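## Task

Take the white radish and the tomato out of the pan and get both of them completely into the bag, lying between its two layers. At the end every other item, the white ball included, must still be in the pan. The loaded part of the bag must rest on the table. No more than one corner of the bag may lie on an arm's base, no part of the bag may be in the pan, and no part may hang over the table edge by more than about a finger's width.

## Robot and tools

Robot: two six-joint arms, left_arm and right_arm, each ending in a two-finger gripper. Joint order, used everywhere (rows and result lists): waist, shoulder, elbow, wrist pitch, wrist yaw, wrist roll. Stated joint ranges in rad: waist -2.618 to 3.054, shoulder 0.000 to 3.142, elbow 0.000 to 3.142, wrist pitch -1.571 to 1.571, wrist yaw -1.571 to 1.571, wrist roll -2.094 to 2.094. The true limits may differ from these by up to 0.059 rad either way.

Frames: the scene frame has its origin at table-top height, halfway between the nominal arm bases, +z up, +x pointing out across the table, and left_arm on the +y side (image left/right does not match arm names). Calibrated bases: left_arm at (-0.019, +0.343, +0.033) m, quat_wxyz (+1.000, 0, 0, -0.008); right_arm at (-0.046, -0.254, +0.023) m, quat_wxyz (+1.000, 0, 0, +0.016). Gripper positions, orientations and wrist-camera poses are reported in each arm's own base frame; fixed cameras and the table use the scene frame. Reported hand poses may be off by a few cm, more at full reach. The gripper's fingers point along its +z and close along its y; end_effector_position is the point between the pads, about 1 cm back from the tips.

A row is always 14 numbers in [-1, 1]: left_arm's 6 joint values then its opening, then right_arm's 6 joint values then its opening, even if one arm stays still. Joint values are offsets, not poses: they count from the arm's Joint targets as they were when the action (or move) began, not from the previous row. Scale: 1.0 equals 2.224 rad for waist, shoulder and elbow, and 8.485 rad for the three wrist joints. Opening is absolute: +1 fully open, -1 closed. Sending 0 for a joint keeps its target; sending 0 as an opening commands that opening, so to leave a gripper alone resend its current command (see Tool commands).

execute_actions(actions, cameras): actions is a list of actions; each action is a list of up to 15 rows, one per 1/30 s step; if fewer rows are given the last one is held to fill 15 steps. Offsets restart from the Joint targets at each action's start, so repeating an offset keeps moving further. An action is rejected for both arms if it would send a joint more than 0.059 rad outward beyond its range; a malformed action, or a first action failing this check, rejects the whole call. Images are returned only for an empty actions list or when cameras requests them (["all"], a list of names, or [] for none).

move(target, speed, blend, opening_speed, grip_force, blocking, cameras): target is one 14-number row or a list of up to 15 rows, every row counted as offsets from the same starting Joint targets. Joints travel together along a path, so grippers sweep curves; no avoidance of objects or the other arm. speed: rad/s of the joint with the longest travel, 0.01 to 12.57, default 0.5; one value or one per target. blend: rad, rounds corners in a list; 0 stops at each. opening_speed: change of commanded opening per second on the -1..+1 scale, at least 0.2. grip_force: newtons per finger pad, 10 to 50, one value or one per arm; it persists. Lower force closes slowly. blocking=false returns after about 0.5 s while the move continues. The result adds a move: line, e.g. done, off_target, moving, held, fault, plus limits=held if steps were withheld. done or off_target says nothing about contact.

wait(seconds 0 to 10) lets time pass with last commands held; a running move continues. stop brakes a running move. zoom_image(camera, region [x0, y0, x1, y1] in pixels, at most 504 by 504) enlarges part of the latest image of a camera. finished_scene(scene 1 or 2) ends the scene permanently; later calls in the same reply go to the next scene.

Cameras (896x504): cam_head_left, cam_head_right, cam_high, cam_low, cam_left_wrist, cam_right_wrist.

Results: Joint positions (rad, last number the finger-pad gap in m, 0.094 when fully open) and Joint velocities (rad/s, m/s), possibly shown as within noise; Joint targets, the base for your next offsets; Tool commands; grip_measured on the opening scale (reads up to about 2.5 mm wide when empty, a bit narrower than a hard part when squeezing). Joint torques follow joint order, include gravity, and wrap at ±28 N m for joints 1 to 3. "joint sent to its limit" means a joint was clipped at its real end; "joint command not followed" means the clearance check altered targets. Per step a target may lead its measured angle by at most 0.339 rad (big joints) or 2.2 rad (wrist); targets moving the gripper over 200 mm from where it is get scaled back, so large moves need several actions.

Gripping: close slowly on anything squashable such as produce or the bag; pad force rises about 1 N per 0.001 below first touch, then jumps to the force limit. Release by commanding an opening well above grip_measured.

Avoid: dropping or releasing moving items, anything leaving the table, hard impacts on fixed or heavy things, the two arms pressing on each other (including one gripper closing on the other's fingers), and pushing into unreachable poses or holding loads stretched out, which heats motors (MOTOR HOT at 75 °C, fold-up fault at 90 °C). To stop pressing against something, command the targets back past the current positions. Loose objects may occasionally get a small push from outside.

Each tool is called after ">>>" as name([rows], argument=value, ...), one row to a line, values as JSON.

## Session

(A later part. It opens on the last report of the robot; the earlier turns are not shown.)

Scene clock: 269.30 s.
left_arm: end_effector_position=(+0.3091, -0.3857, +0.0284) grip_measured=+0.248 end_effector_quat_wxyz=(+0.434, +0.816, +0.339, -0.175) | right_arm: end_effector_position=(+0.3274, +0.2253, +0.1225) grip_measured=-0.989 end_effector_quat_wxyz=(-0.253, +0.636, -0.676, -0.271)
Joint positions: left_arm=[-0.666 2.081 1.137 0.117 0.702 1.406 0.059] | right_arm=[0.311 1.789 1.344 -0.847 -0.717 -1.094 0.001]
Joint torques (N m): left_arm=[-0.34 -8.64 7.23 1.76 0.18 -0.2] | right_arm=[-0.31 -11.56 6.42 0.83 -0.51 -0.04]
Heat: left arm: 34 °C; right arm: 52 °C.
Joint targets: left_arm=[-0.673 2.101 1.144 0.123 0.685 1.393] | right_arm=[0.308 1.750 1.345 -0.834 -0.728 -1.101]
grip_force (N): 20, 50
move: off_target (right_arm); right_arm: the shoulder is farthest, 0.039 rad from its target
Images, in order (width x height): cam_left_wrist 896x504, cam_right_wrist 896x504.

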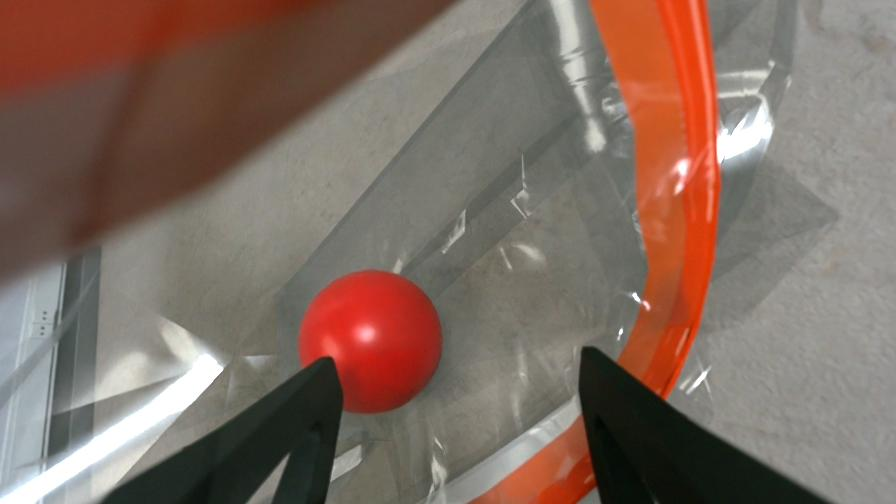

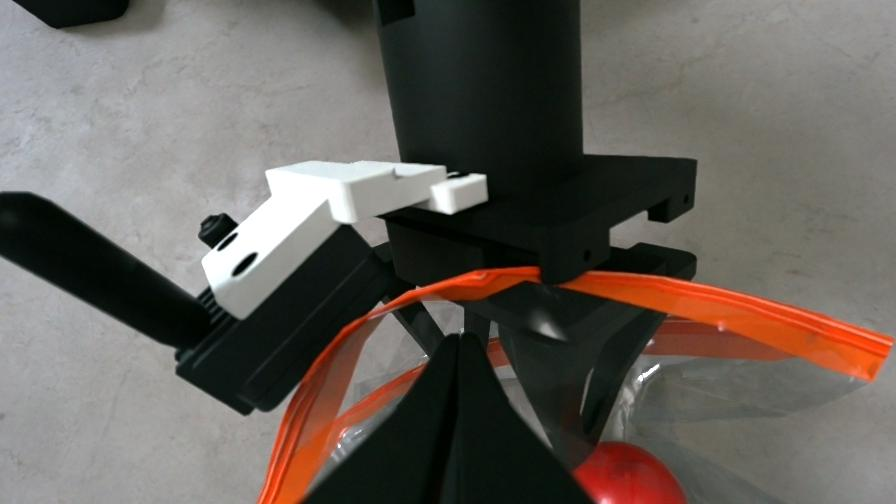

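>>> move([
  [0.1228,-0.2019,-0.0459,-0.0660,0.0191,0.0362,0.25,0,0,0,0,0,0,-1],
  [0.4600,-0.2451,-0.2617,0.1028,0.0961,-0.1639,0.25,0,0,0,0,0,0,-1],
], speed=[0.4,0.8], blend=[0.05,0], cameras=["all"])

>>> zoom_image(camera="cam_head_left", region=[190, 200, 330, 360])

>>> zoom_image(camera="cam_high", region=[320, 50, 500, 190])

Scene clock: 275.43 s.
left_arm: end_effector_position=(+0.3342, -0.0638, +0.2021) grip_measured=+0.248 end_effector_quat_wxyz=(+0.596, +0.382, +0.596, -0.380) | right_arm: end_effector_position=(+0.3274, +0.2253, +0.1225) grip_measured=-0.989 end_effector_quat_wxyz=(-0.253, +0.636, -0.676, -0.271)
Joint positions: left_arm=[0.346 1.576 0.573 0.989 1.484 0.015 0.059] | right_arm=[0.311 1.789 1.344 -0.847 -0.717 -1.094 0.001]
Joint torques (N m): left_arm=[0.57 -7.15 5.18 1.71 0.19 -0.14] | right_arm=[-0.34 -11.59 6.39 0.83 -0.5 -0.04]
Heat: left arm: 34 °C; right arm: 53 °C.
Joint targets: left_arm=[0.350 1.555 0.562 0.995 1.500 0.002] | right_arm=[0.308 1.750 1.345 -0.834 -0.728 -1.101]
grip_force (N): 20, 50
move: off_target (right_arm); right_arm: the shoulder is farthest, 0.039 rad from its target

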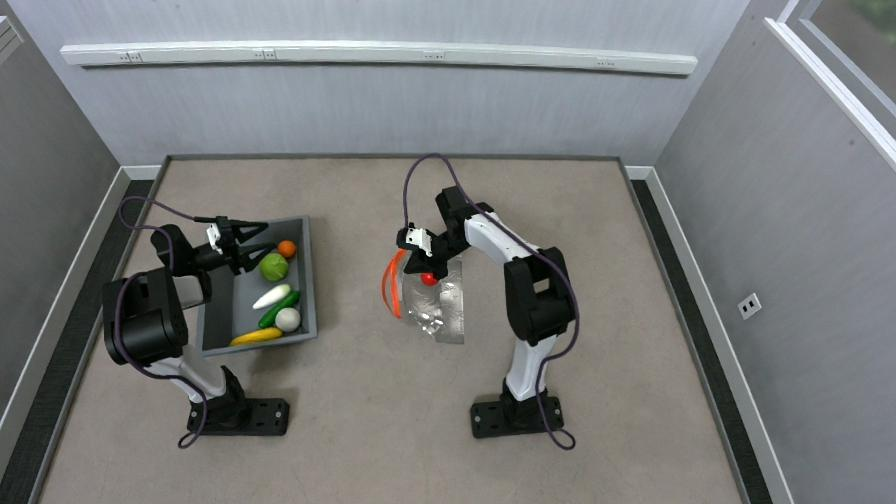

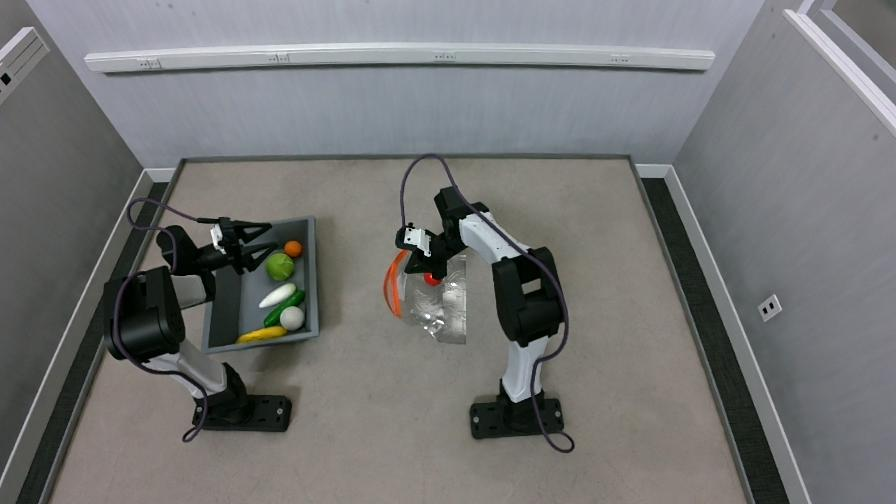

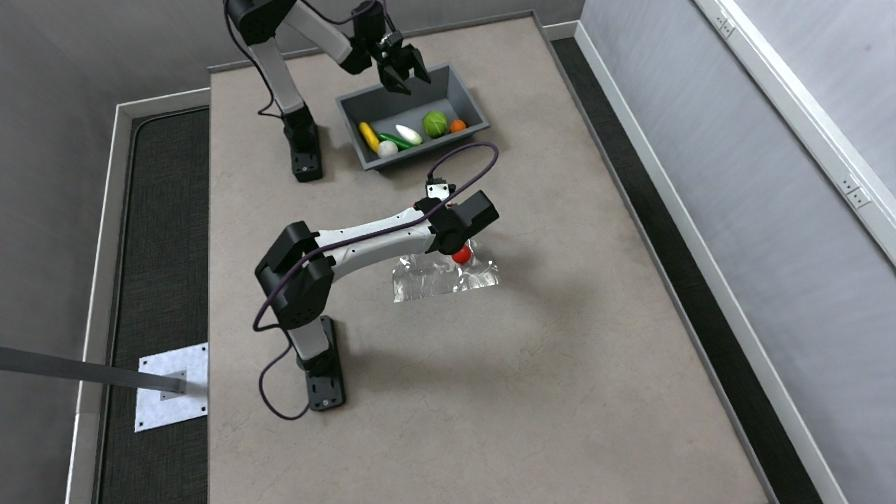

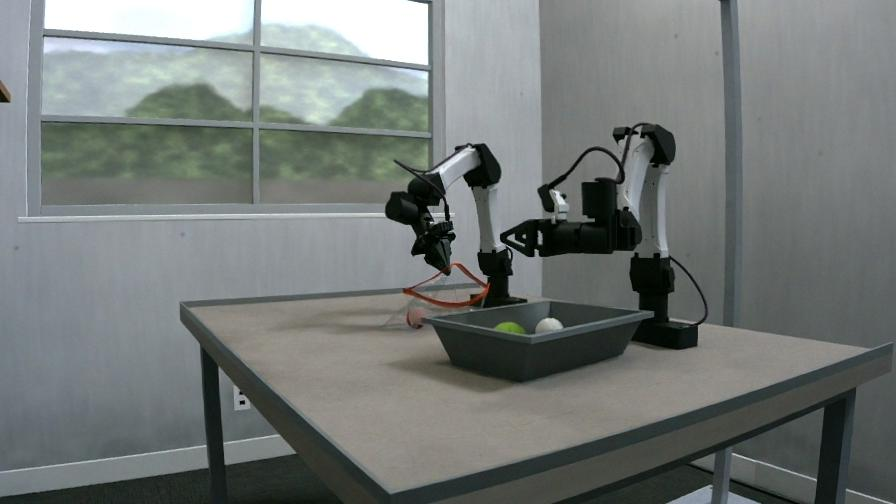

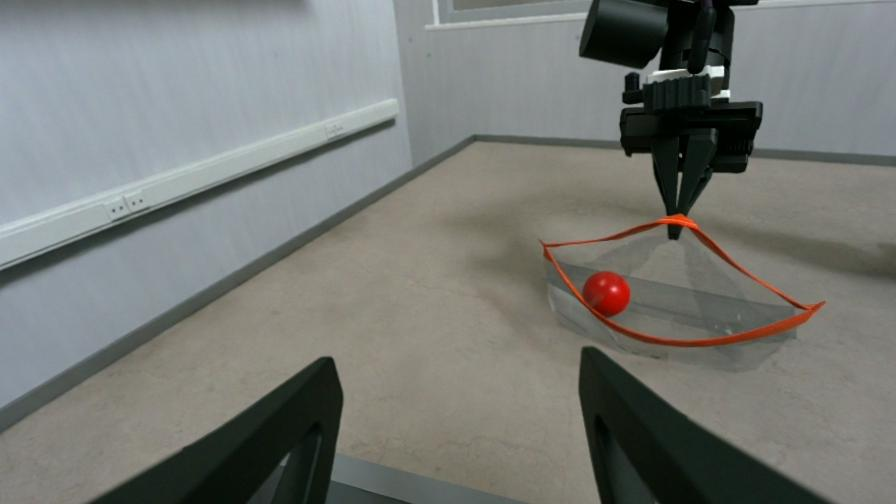

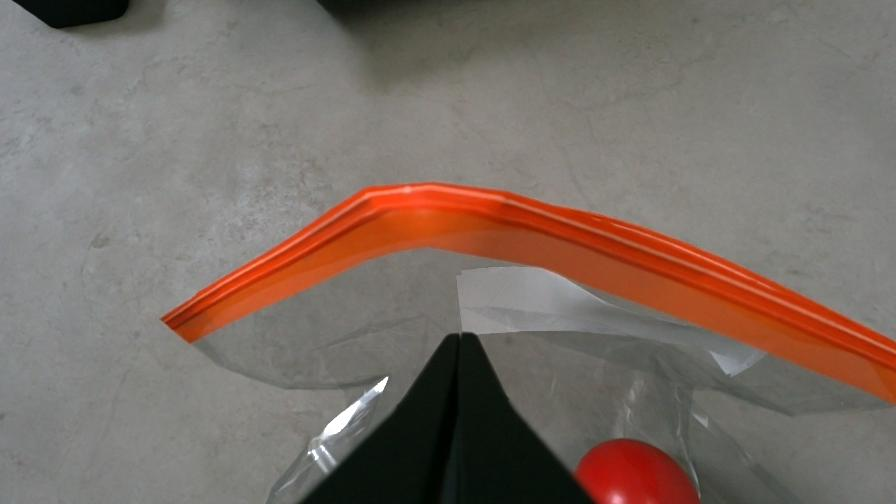

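Scaled by 3.150 from the camera's 896x504 image, which has a finer 1280x720 frame.

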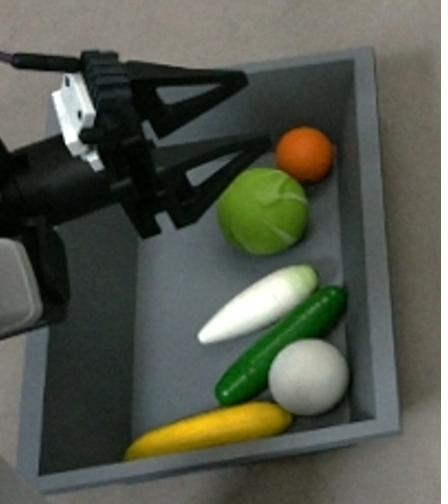

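Scaled by 2.800 from the camera's 896x504 image, which has a finer 1280x720 frame.

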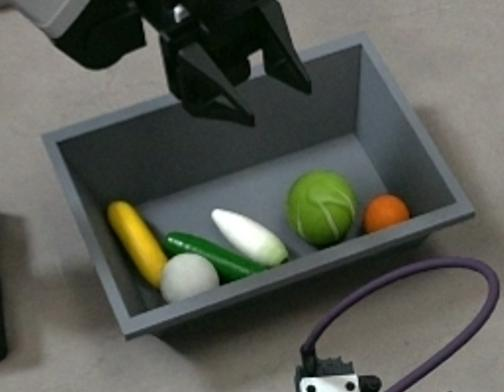

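>>> move(target=[0.1825,-0.0645,0.0872,-0.2322,-0.0989,0.1964,0.0,0,0,0,0,0,0,-1], speed=0.9, cameras=["cam_head_left","cam_left_wrist","cam_high"])

Scene clock: 279.70 s.
left_arm: end_effector_position=(+0.2148, +0.0508, +0.0559) grip_measured=+0.002 end_effector_quat_wxyz=(+0.296, +0.400, +0.853, -0.157) | right_arm: end_effector_position=(+0.3274, +0.2253, +0.1225) grip_measured=-0.989 end_effector_quat_wxyz=(-0.253, +0.636, -0.676, -0.271)
Joint positions: left_arm=[0.75 1.428 0.736 -0.963 0.679 1.656 0.047] | right_arm=[0.311 1.789 1.344 -0.847 -0.717 -1.094 0.001]
Joint torques (N m): left_arm=[0.64 -5.33 8.05 -0.03 0.27 0.08] | right_arm=[-0.29 -11.58 6.41 0.82 -0.51 -0.04]
Heat: left arm: 34 °C; right arm: 53 °C.
Joint targets: left_arm=[0.756 1.412 0.756 -0.975 0.661 1.669] | right_arm=[0.308 1.750 1.345 -0.834 -0.728 -1.101]
grip_force (N): 20, 50
move: off_target (right_arm); right_arm: the shoulder is farthest, 0.039 rad from its target
Images, in order (width x height): cam_head_left 896x504, cam_high 896x504, cam_left_wrist 896x504.

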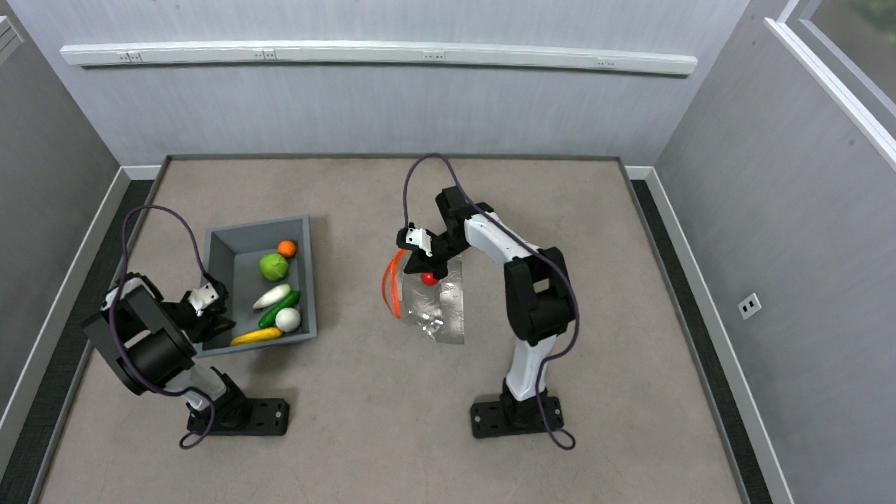

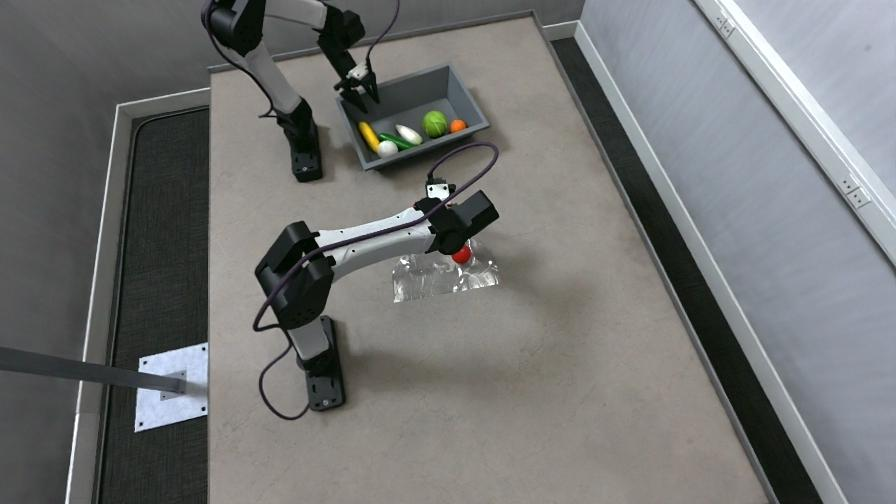

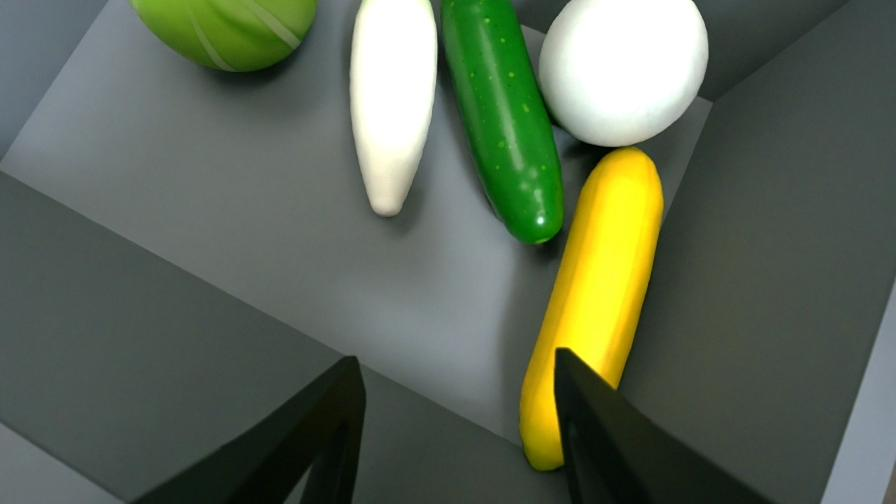

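>>> move(target=[-0.0856,0.0471,0.0039,0.0288,-0.0003,-0.0285,-0.15,0,0,0,0,0,0,-1], speed=0.5, cameras=["cam_head_left","cam_left_wrist"])

Scene clock: 282.30 s.
left_arm: end_effector_position=(+0.2578, +0.0361, +0.0424) grip_measured=-0.148 end_effector_quat_wxyz=(+0.298, +0.408, +0.850, -0.149) | right_arm: end_effector_position=(+0.3274, +0.2253, +0.1225) grip_measured=-0.989 end_effector_quat_wxyz=(-0.253, +0.636, -0.676, -0.271)
Joint positions: left_arm=[0.57 1.505 0.745 -0.74 0.676 1.44 0.04] | right_arm=[0.311 1.789 1.344 -0.847 -0.717 -1.094 0.001]
Joint torques (N m): left_arm=[-0.16 -3.96 8.08 0.57 0.27 -0.14] | right_arm=[-0.31 -11.56 6.41 0.83 -0.51 -0.04]
Heat: left arm: 33 °C; right arm: 53 °C.
Joint targets: left_arm=[0.566 1.517 0.765 -0.730 0.659 1.427] | right_arm=[0.308 1.750 1.345 -0.834 -0.728 -1.101]
grip_force (N): 20, 50
move: off_target (right_arm); right_arm: the shoulder is farthest, 0.039 rad from its target
Images, in order (width x height): cam_head_left 896x504, cam_left_wrist 896x504.

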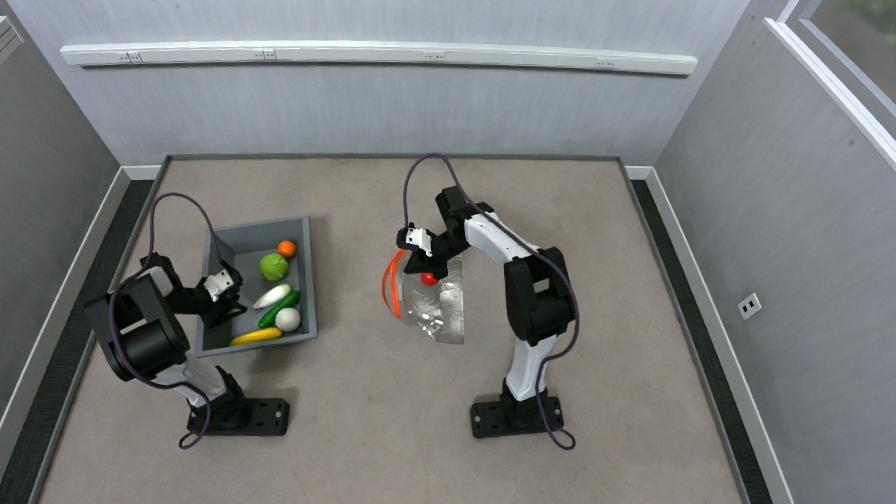

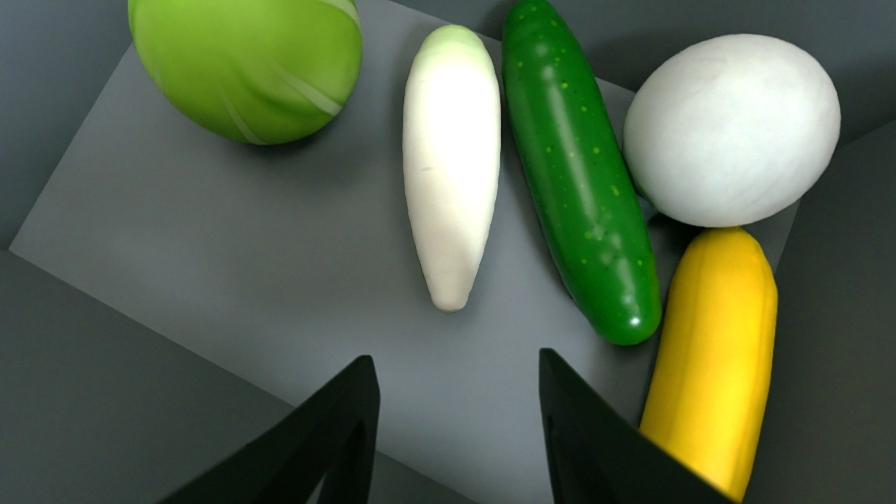

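>>> move(target=[-0.0802,0.0644,-0.0451,0.0442,-0.0033,-0.0259,-0.15,0,0,0,0,0,0,-1], speed=0.3, cameras=["cam_left_wrist"])

Scene clock: 289.10 s.
left_arm: end_effector_position=(+0.2960, +0.0089, +0.0012) grip_measured=-0.148 end_effector_quat_wxyz=(+0.305, +0.413, +0.847, -0.139) | right_arm: end_effector_position=(+0.3274, +0.2253, +0.1225) grip_measured=-0.989 end_effector_quat_wxyz=(-0.253, +0.636, -0.676, -0.271)
Joint positions: left_arm=[0.393 1.647 0.674 -0.364 0.648 1.22 0.04] | right_arm=[0.311 1.789 1.344 -0.847 -0.717 -1.094 0.001]
Joint torques (N m): left_arm=[-0.18 -4.68 4.75 0.93 0.24 -0.16] | right_arm=[-0.31 -11.56 6.42 0.82 -0.51 -0.04]
Heat: left arm: 33 °C; right arm: 54 °C.
Joint targets: left_arm=[0.387 1.660 0.664 -0.355 0.630 1.207] | right_arm=[0.308 1.750 1.345 -0.834 -0.728 -1.101]
grip_force (N): 20, 50
move: off_target (right_arm); right_arm: the shoulder is farthest, 0.039 rad from its target
Images, in order (width x height): cam_left_wrist 896x504.

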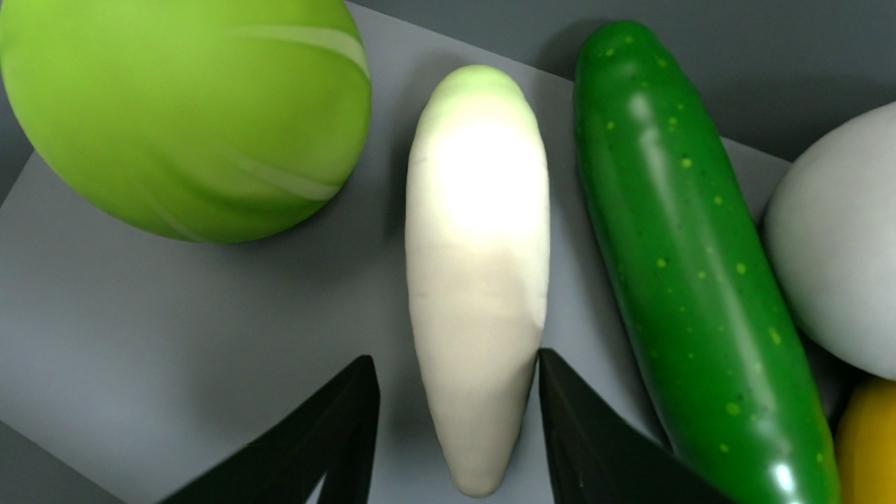

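>>> move(target=[-0.0028,0.0069,-0.0173,0.0070,-0.0001,-0.0010,-0.15,0,0,0,0,0,0,-1], speed=0.2)

>>> move(target=[0,0,0,0,0,0,-0.55,0,0,0,0,0,0,-1], opening_speed=0.3, grip_force=[30,50], cameras=["cam_left_wrist"])

Scene clock: 290.80 s.
left_arm: end_effector_position=(+0.2923, +0.0060, -0.0087) grip_measured=-0.148 end_effector_quat_wxyz=(+0.305, +0.412, +0.847, -0.138) | right_arm: end_effector_position=(+0.3274, +0.2253, +0.1225) grip_measured=-0.989 end_effector_quat_wxyz=(-0.253, +0.636, -0.676, -0.271)
Joint positions: left_arm=[0.387 1.661 0.636 -0.305 0.647 1.211 0.04] | right_arm=[0.311 1.789 1.344 -0.847 -0.717 -1.094 0.001]
Joint torques (N m): left_arm=[-0.32 -4.56 4.51 0.96 0.25 -0.16] | right_arm=[-0.31 -11.56 6.41 0.83 -0.5 -0.04]
Heat: left arm: 33 °C; right arm: 54 °C.
Joint targets: left_arm=[0.381 1.675 0.626 -0.296 0.630 1.199] | right_arm=[0.308 1.750 1.345 -0.834 -0.728 -1.101]
grip_force (N): 20, 50
move: off_target (right_arm); right_arm: the shoulder is farthest, 0.039 rad from its target

Scene clock: 292.40 s.
left_arm: end_effector_position=(+0.2923, +0.0061, -0.0088) grip_measured=-0.545 end_effector_quat_wxyz=(+0.305, +0.412, +0.847, -0.138) | right_arm: end_effector_position=(+0.3274, +0.2253, +0.1225) grip_measured=-0.989 end_effector_quat_wxyz=(-0.253, +0.636, -0.676, -0.271)
Joint positions: left_arm=[0.387 1.661 0.636 -0.304 0.646 1.211 0.021] | right_arm=[0.311 1.789 1.344 -0.847 -0.717 -1.094 0.001]
Joint velocities: left_arm=[0.002 -0.012 -0.007 -0.125 -0.037 0.066 -0.005] | right_arm=[within noise]
Joint torques (N m): left_arm=[-0.27 -4.59 4.51 0.95 0.25 -0.16] | right_arm=[-0.29 -11.58 6.43 0.83 -0.5 -0.04]
Heat: left arm: 33 °C; right arm: 54 °C.
Joint targets: left_arm=[0.381 1.675 0.626 -0.296 0.630 1.199] | right_arm=[0.308 1.750 1.345 -0.834 -0.728 -1.101]
grip_force (N): 30, 50
move: off_target (right_arm); right_arm: the shoulder is farthest, 0.039 rad from its target
Images, in order (width x height): cam_left_wrist 896x504.

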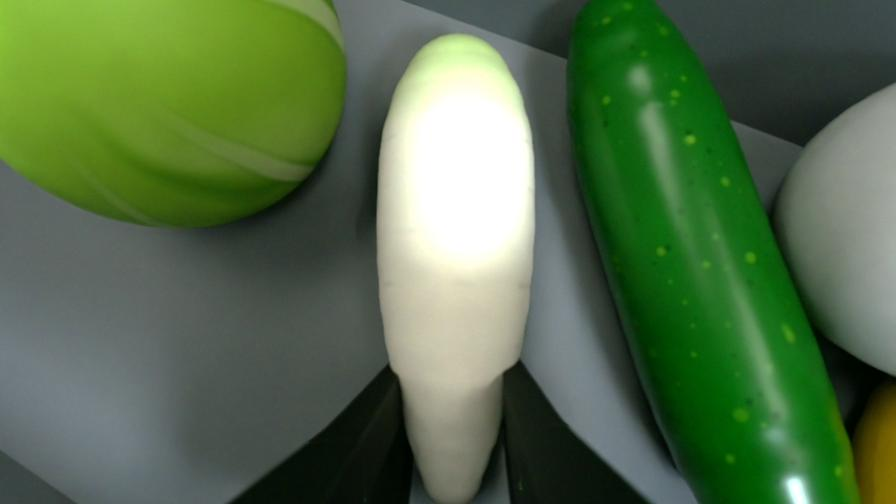

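>>> move(target=[0,0,0,0,0,0,-0.66,0,0,0,0,0,0,-1], opening_speed=0.3, cameras=["cam_left_wrist"])

Scene clock: 293.23 s.
left_arm: end_effector_position=(+0.2923, +0.0061, -0.0088) grip_measured=-0.561 end_effector_quat_wxyz=(+0.305, +0.412, +0.847, -0.138) | right_arm: end_effector_position=(+0.3274, +0.2253, +0.1225) grip_measured=-0.989 end_effector_quat_wxyz=(-0.253, +0.636, -0.676, -0.271)
Joint positions: left_arm=[0.387 1.661 0.636 -0.304 0.646 1.211 0.021] | right_arm=[0.311 1.789 1.344 -0.847 -0.717 -1.094 0.001]
Joint torques (N m): left_arm=[-0.29 -4.56 4.52 0.94 0.25 -0.16] | right_arm=[-0.31 -11.56 6.42 0.83 -0.51 -0.04]
Heat: left arm: 33 °C; right arm: 54 °C.
Joint targets: left_arm=[0.381 1.675 0.626 -0.296 0.630 1.199] | right_arm=[0.308 1.750 1.345 -0.834 -0.728 -1.101]
grip_force (N): 30, 50
move: off_target (right_arm); right_arm: the shoulder is farthest, 0.039 rad from its target
Images, in order (width x height): cam_left_wrist 896x504.

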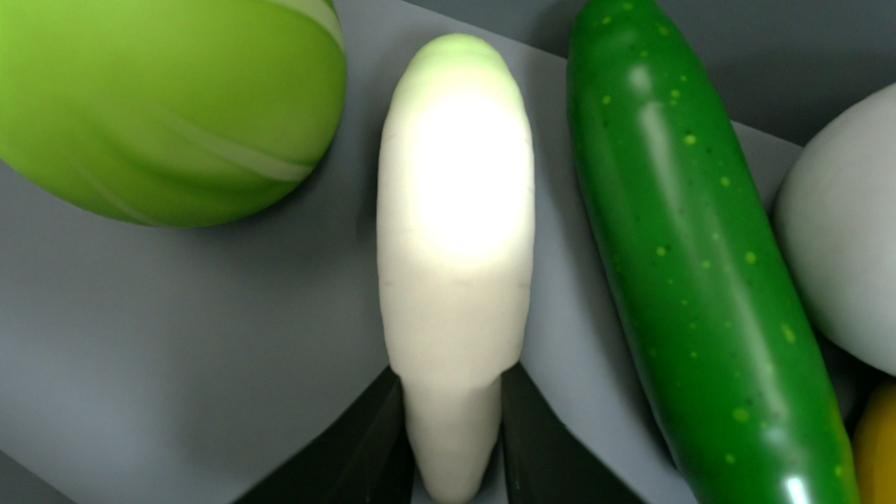

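>>> move(target=[0,-0.1104,0.1056,-0.0566,0,0,-0.66,0,0,0,0,0,0,-1], speed=0.3, cameras=["cam_left_wrist","cam_low","cam_head_left","cam_right_wrist"])

Scene clock: 298.60 s.
left_arm: end_effector_position=(+0.2857, +0.0037, +0.0771) grip_measured=-0.562 end_effector_quat_wxyz=(+0.293, +0.407, +0.852, -0.150) | right_arm: end_effector_position=(+0.3274, +0.2253, +0.1225) grip_measured=-0.989 end_effector_quat_wxyz=(-0.253, +0.636, -0.676, -0.271)
Joint positions: left_arm=[0.387 1.445 0.842 -0.763 0.644 1.211 0.021] | right_arm=[0.311 1.789 1.344 -0.847 -0.717 -1.094 0.001]
Joint torques (N m): left_arm=[-0.31 -6.11 8.7 0.63 0.28 -0.16] | right_arm=[-0.29 -11.55 6.42 0.83 -0.5 -0.04]
Heat: left arm: 33 °C; right arm: 55 °C.
Joint targets: left_arm=[0.381 1.430 0.861 -0.776 0.630 1.199] | right_arm=[0.308 1.750 1.345 -0.834 -0.728 -1.101]
grip_force (N): 30, 50
move: off_target (right_arm); right_arm: the shoulder is farthest, 0.039 rad from its target
Images, in order (width x height): cam_head_left 896x504, cam_low 896x504, cam_left_wrist 896x504, cam_right_wrist 896x504.

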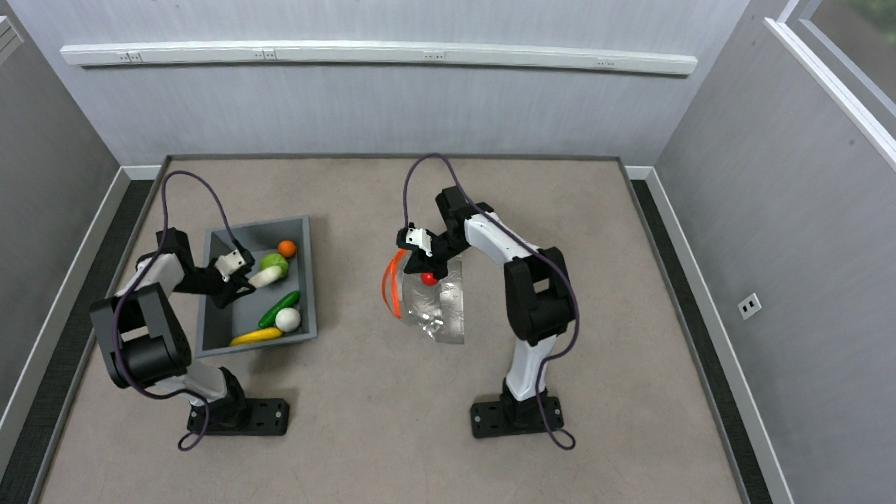

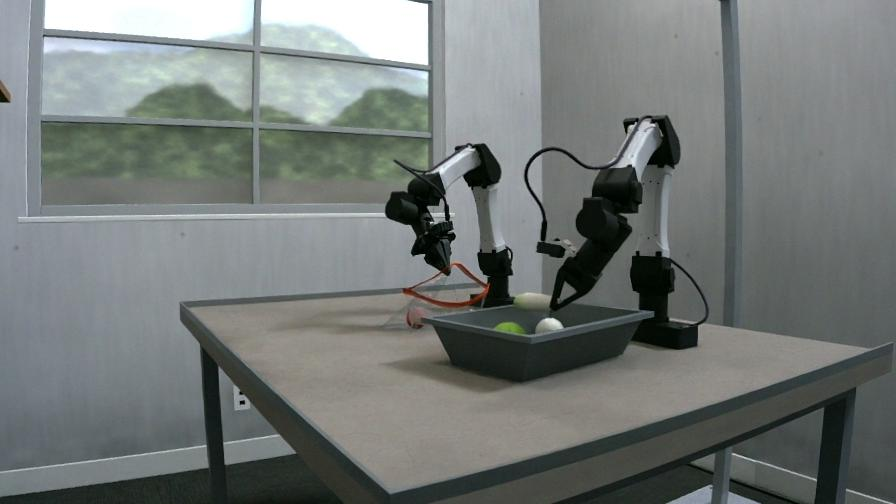

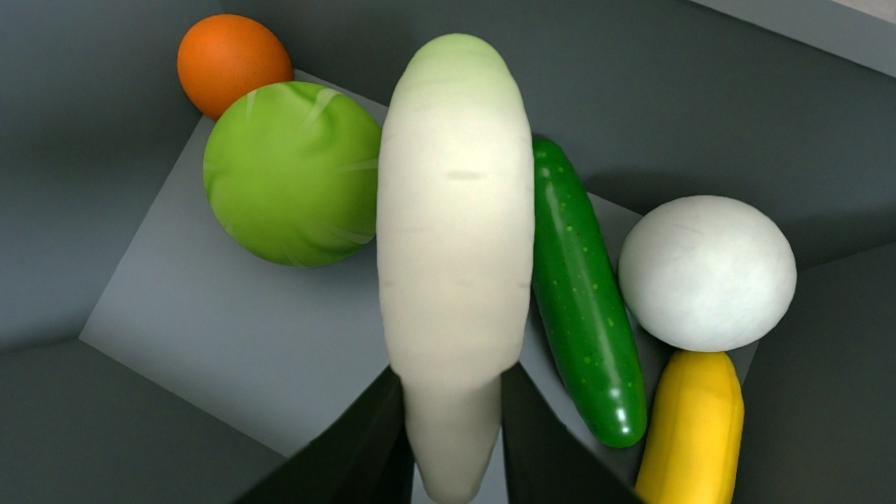

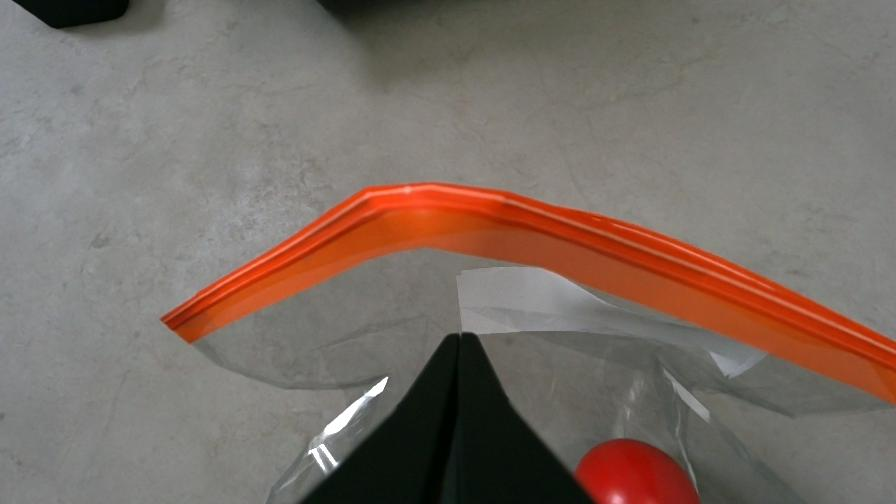

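>>> move([
  [-0.2651,0.1055,0.0440,0.0399,0.0347,0.0916,-0.66,0,0,0,0,0,0,-1],
  [-0.3303,0.2111,0.0220,0.0791,0.0282,0.0662,-0.66,0,0,0,0,0,0,-1],
], speed=0.5, blend=[0.05,0], cameras=["cam_left_wrist","cam_low","cam_head_left","cam_right_wrist"])

>>> zoom_image(camera="cam_low", region=[370, 200, 540, 340])

>>> zoom_image(camera="cam_head_left", region=[350, 220, 490, 350])

Scene clock: 301.97 s.
left_arm: end_effector_position=(+0.3114, -0.2594, +0.0433) grip_measured=-0.562 end_effector_quat_wxyz=(+0.449, +0.815, +0.326, -0.166) | right_arm: end_effector_position=(+0.3274, +0.2253, +0.1225) grip_measured=-0.989 end_effector_quat_wxyz=(-0.253, +0.636, -0.676, -0.271)
Joint positions: left_arm=[-0.353 1.874 0.927 -0.101 0.896 1.771 0.021] | right_arm=[0.311 1.789 1.344 -0.847 -0.717 -1.094 0.001]
Joint torques (N m): left_arm=[0.13 -6.22 4.49 1.21 0.2 -0.17] | right_arm=[-0.31 -11.56 6.42 0.83 -0.5 -0.04]
Heat: left arm: 33 °C; right arm: 55 °C.
Joint targets: left_arm=[-0.354 1.899 0.910 -0.105 0.869 1.760] | right_arm=[0.308 1.750 1.345 -0.834 -0.728 -1.101]
grip_force (N): 30, 50
move: off_target (right_arm); right_arm: the shoulder is farthest, 0.039 rad from its target
Images, in order (width x height): cam_head_left 896x504, cam_low 896x504, cam_left_wrist 896x504, cam_right_wrist 896x504.

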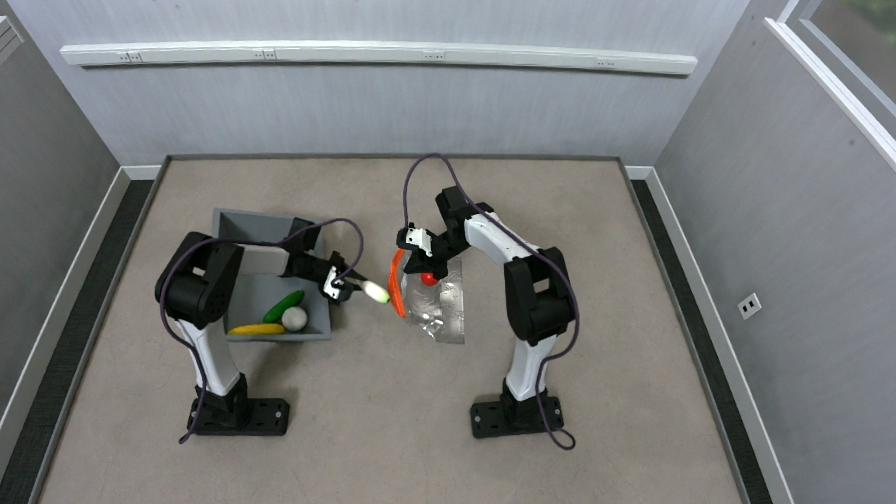

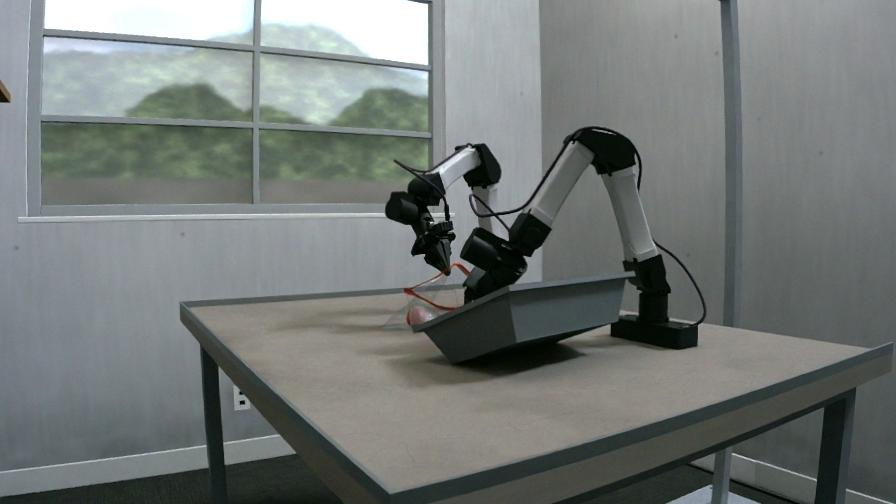

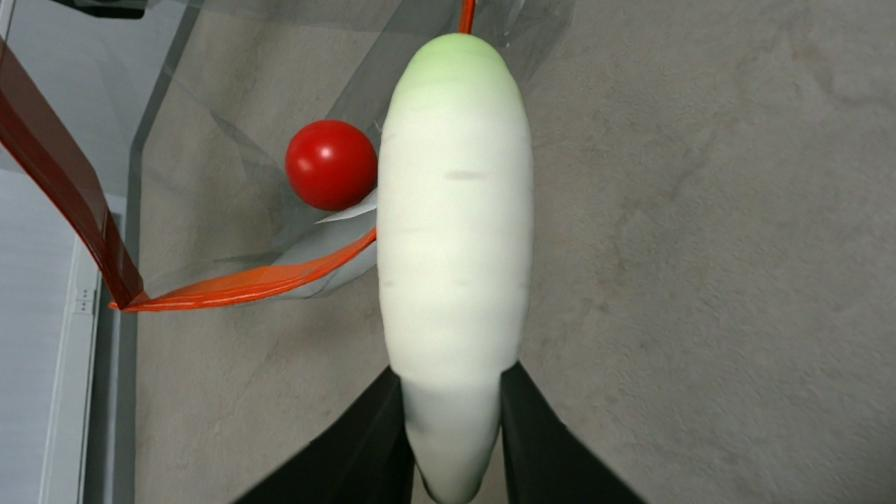

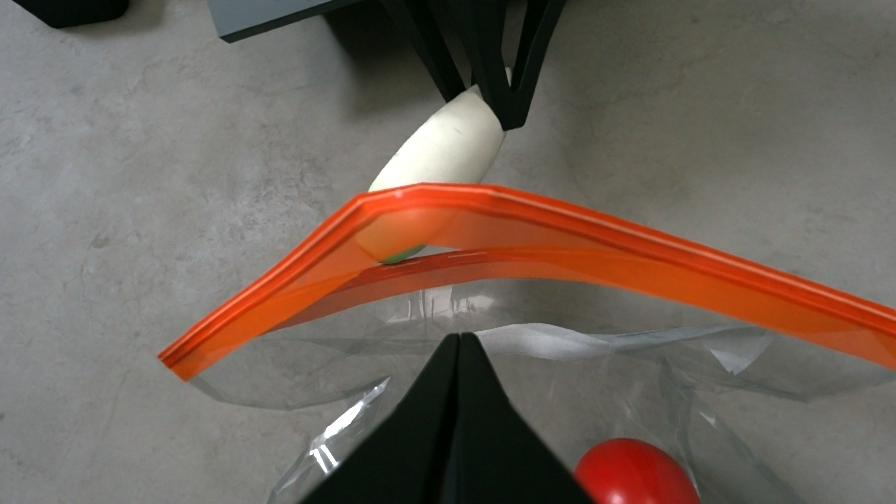

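Scaled by 2.965 from the camera's 896x504 image, which has a finer 1280x720 frame.

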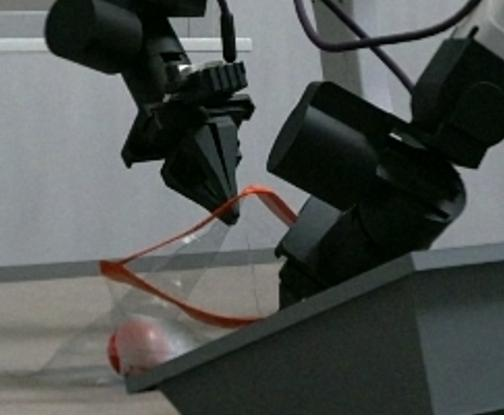

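Scaled by 3.600 from the camera's 896x504 image, which has a finer 1280x720 frame.

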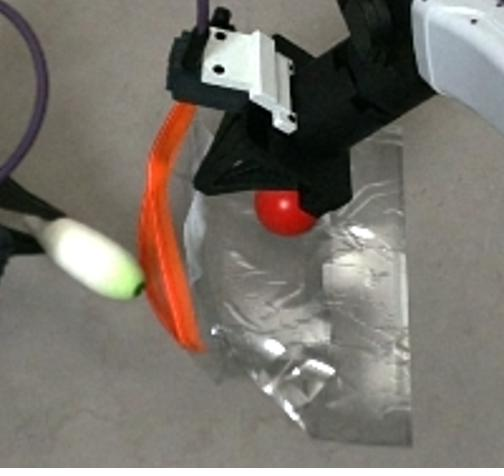

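>>> move(target=[0,-0.09,0,0,0,0,-0.66,0,0,0,0,0,0,-1], speed=0.2, cameras=["cam_low","cam_head_left"])

Scene clock: 303.57 s.
left_arm: end_effector_position=(+0.3171, -0.2602, +0.0962) grip_measured=-0.562 end_effector_quat_wxyz=(+0.489, +0.814, +0.293, -0.113) | right_arm: end_effector_position=(+0.3274, +0.2253, +0.1225) grip_measured=-0.989 end_effector_quat_wxyz=(-0.253, +0.636, -0.676, -0.271)
Joint positions: left_arm=[-0.353 1.721 0.921 -0.101 0.885 1.771 0.021] | right_arm=[0.311 1.789 1.344 -0.847 -0.717 -1.094 0.001]
Joint torques (N m): left_arm=[0.13 -9.14 5.87 1.44 0.26 -0.18] | right_arm=[-0.31 -11.56 6.42 0.83 -0.51 -0.04]
Heat: left arm: 33 °C; right arm: 55 °C.
Joint targets: left_arm=[-0.354 1.699 0.910 -0.105 0.869 1.760] | right_arm=[0.308 1.750 1.345 -0.834 -0.728 -1.101]
grip_force (N): 30, 50
move: off_target (right_arm); right_arm: the shoulder is farthest, 0.039 rad from its target
Images, in order (width x height): cam_head_left 896x504, cam_low 896x504.

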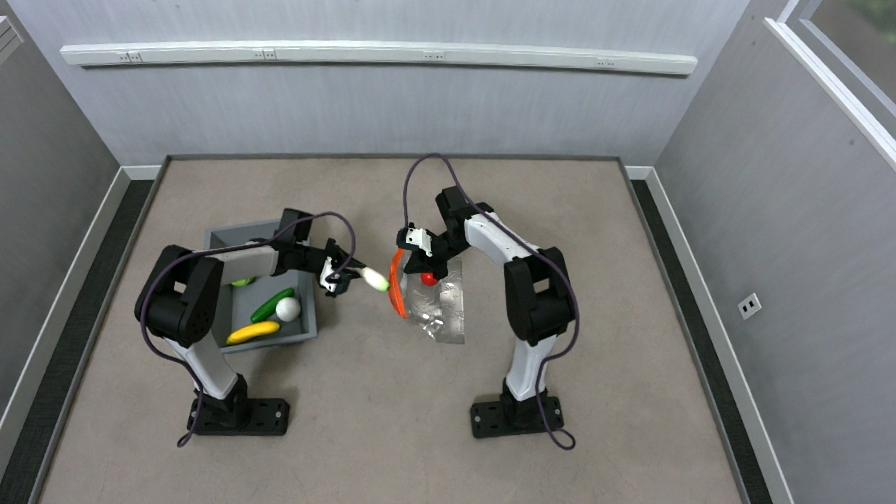

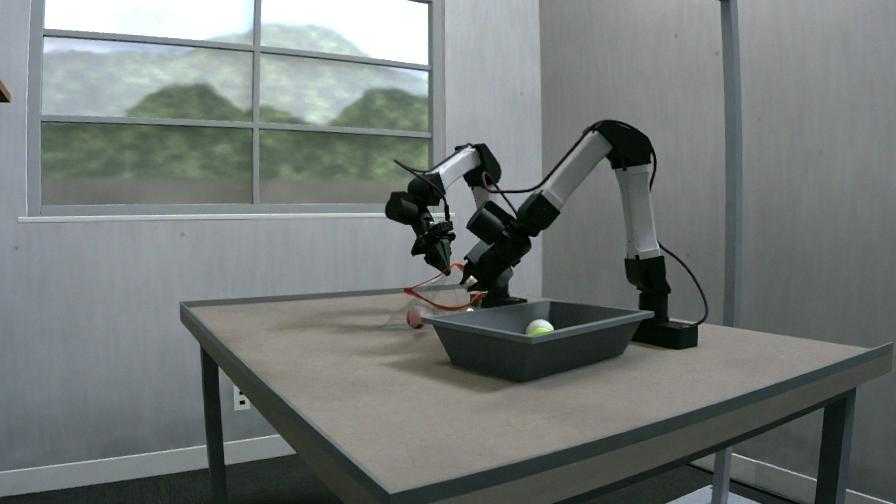

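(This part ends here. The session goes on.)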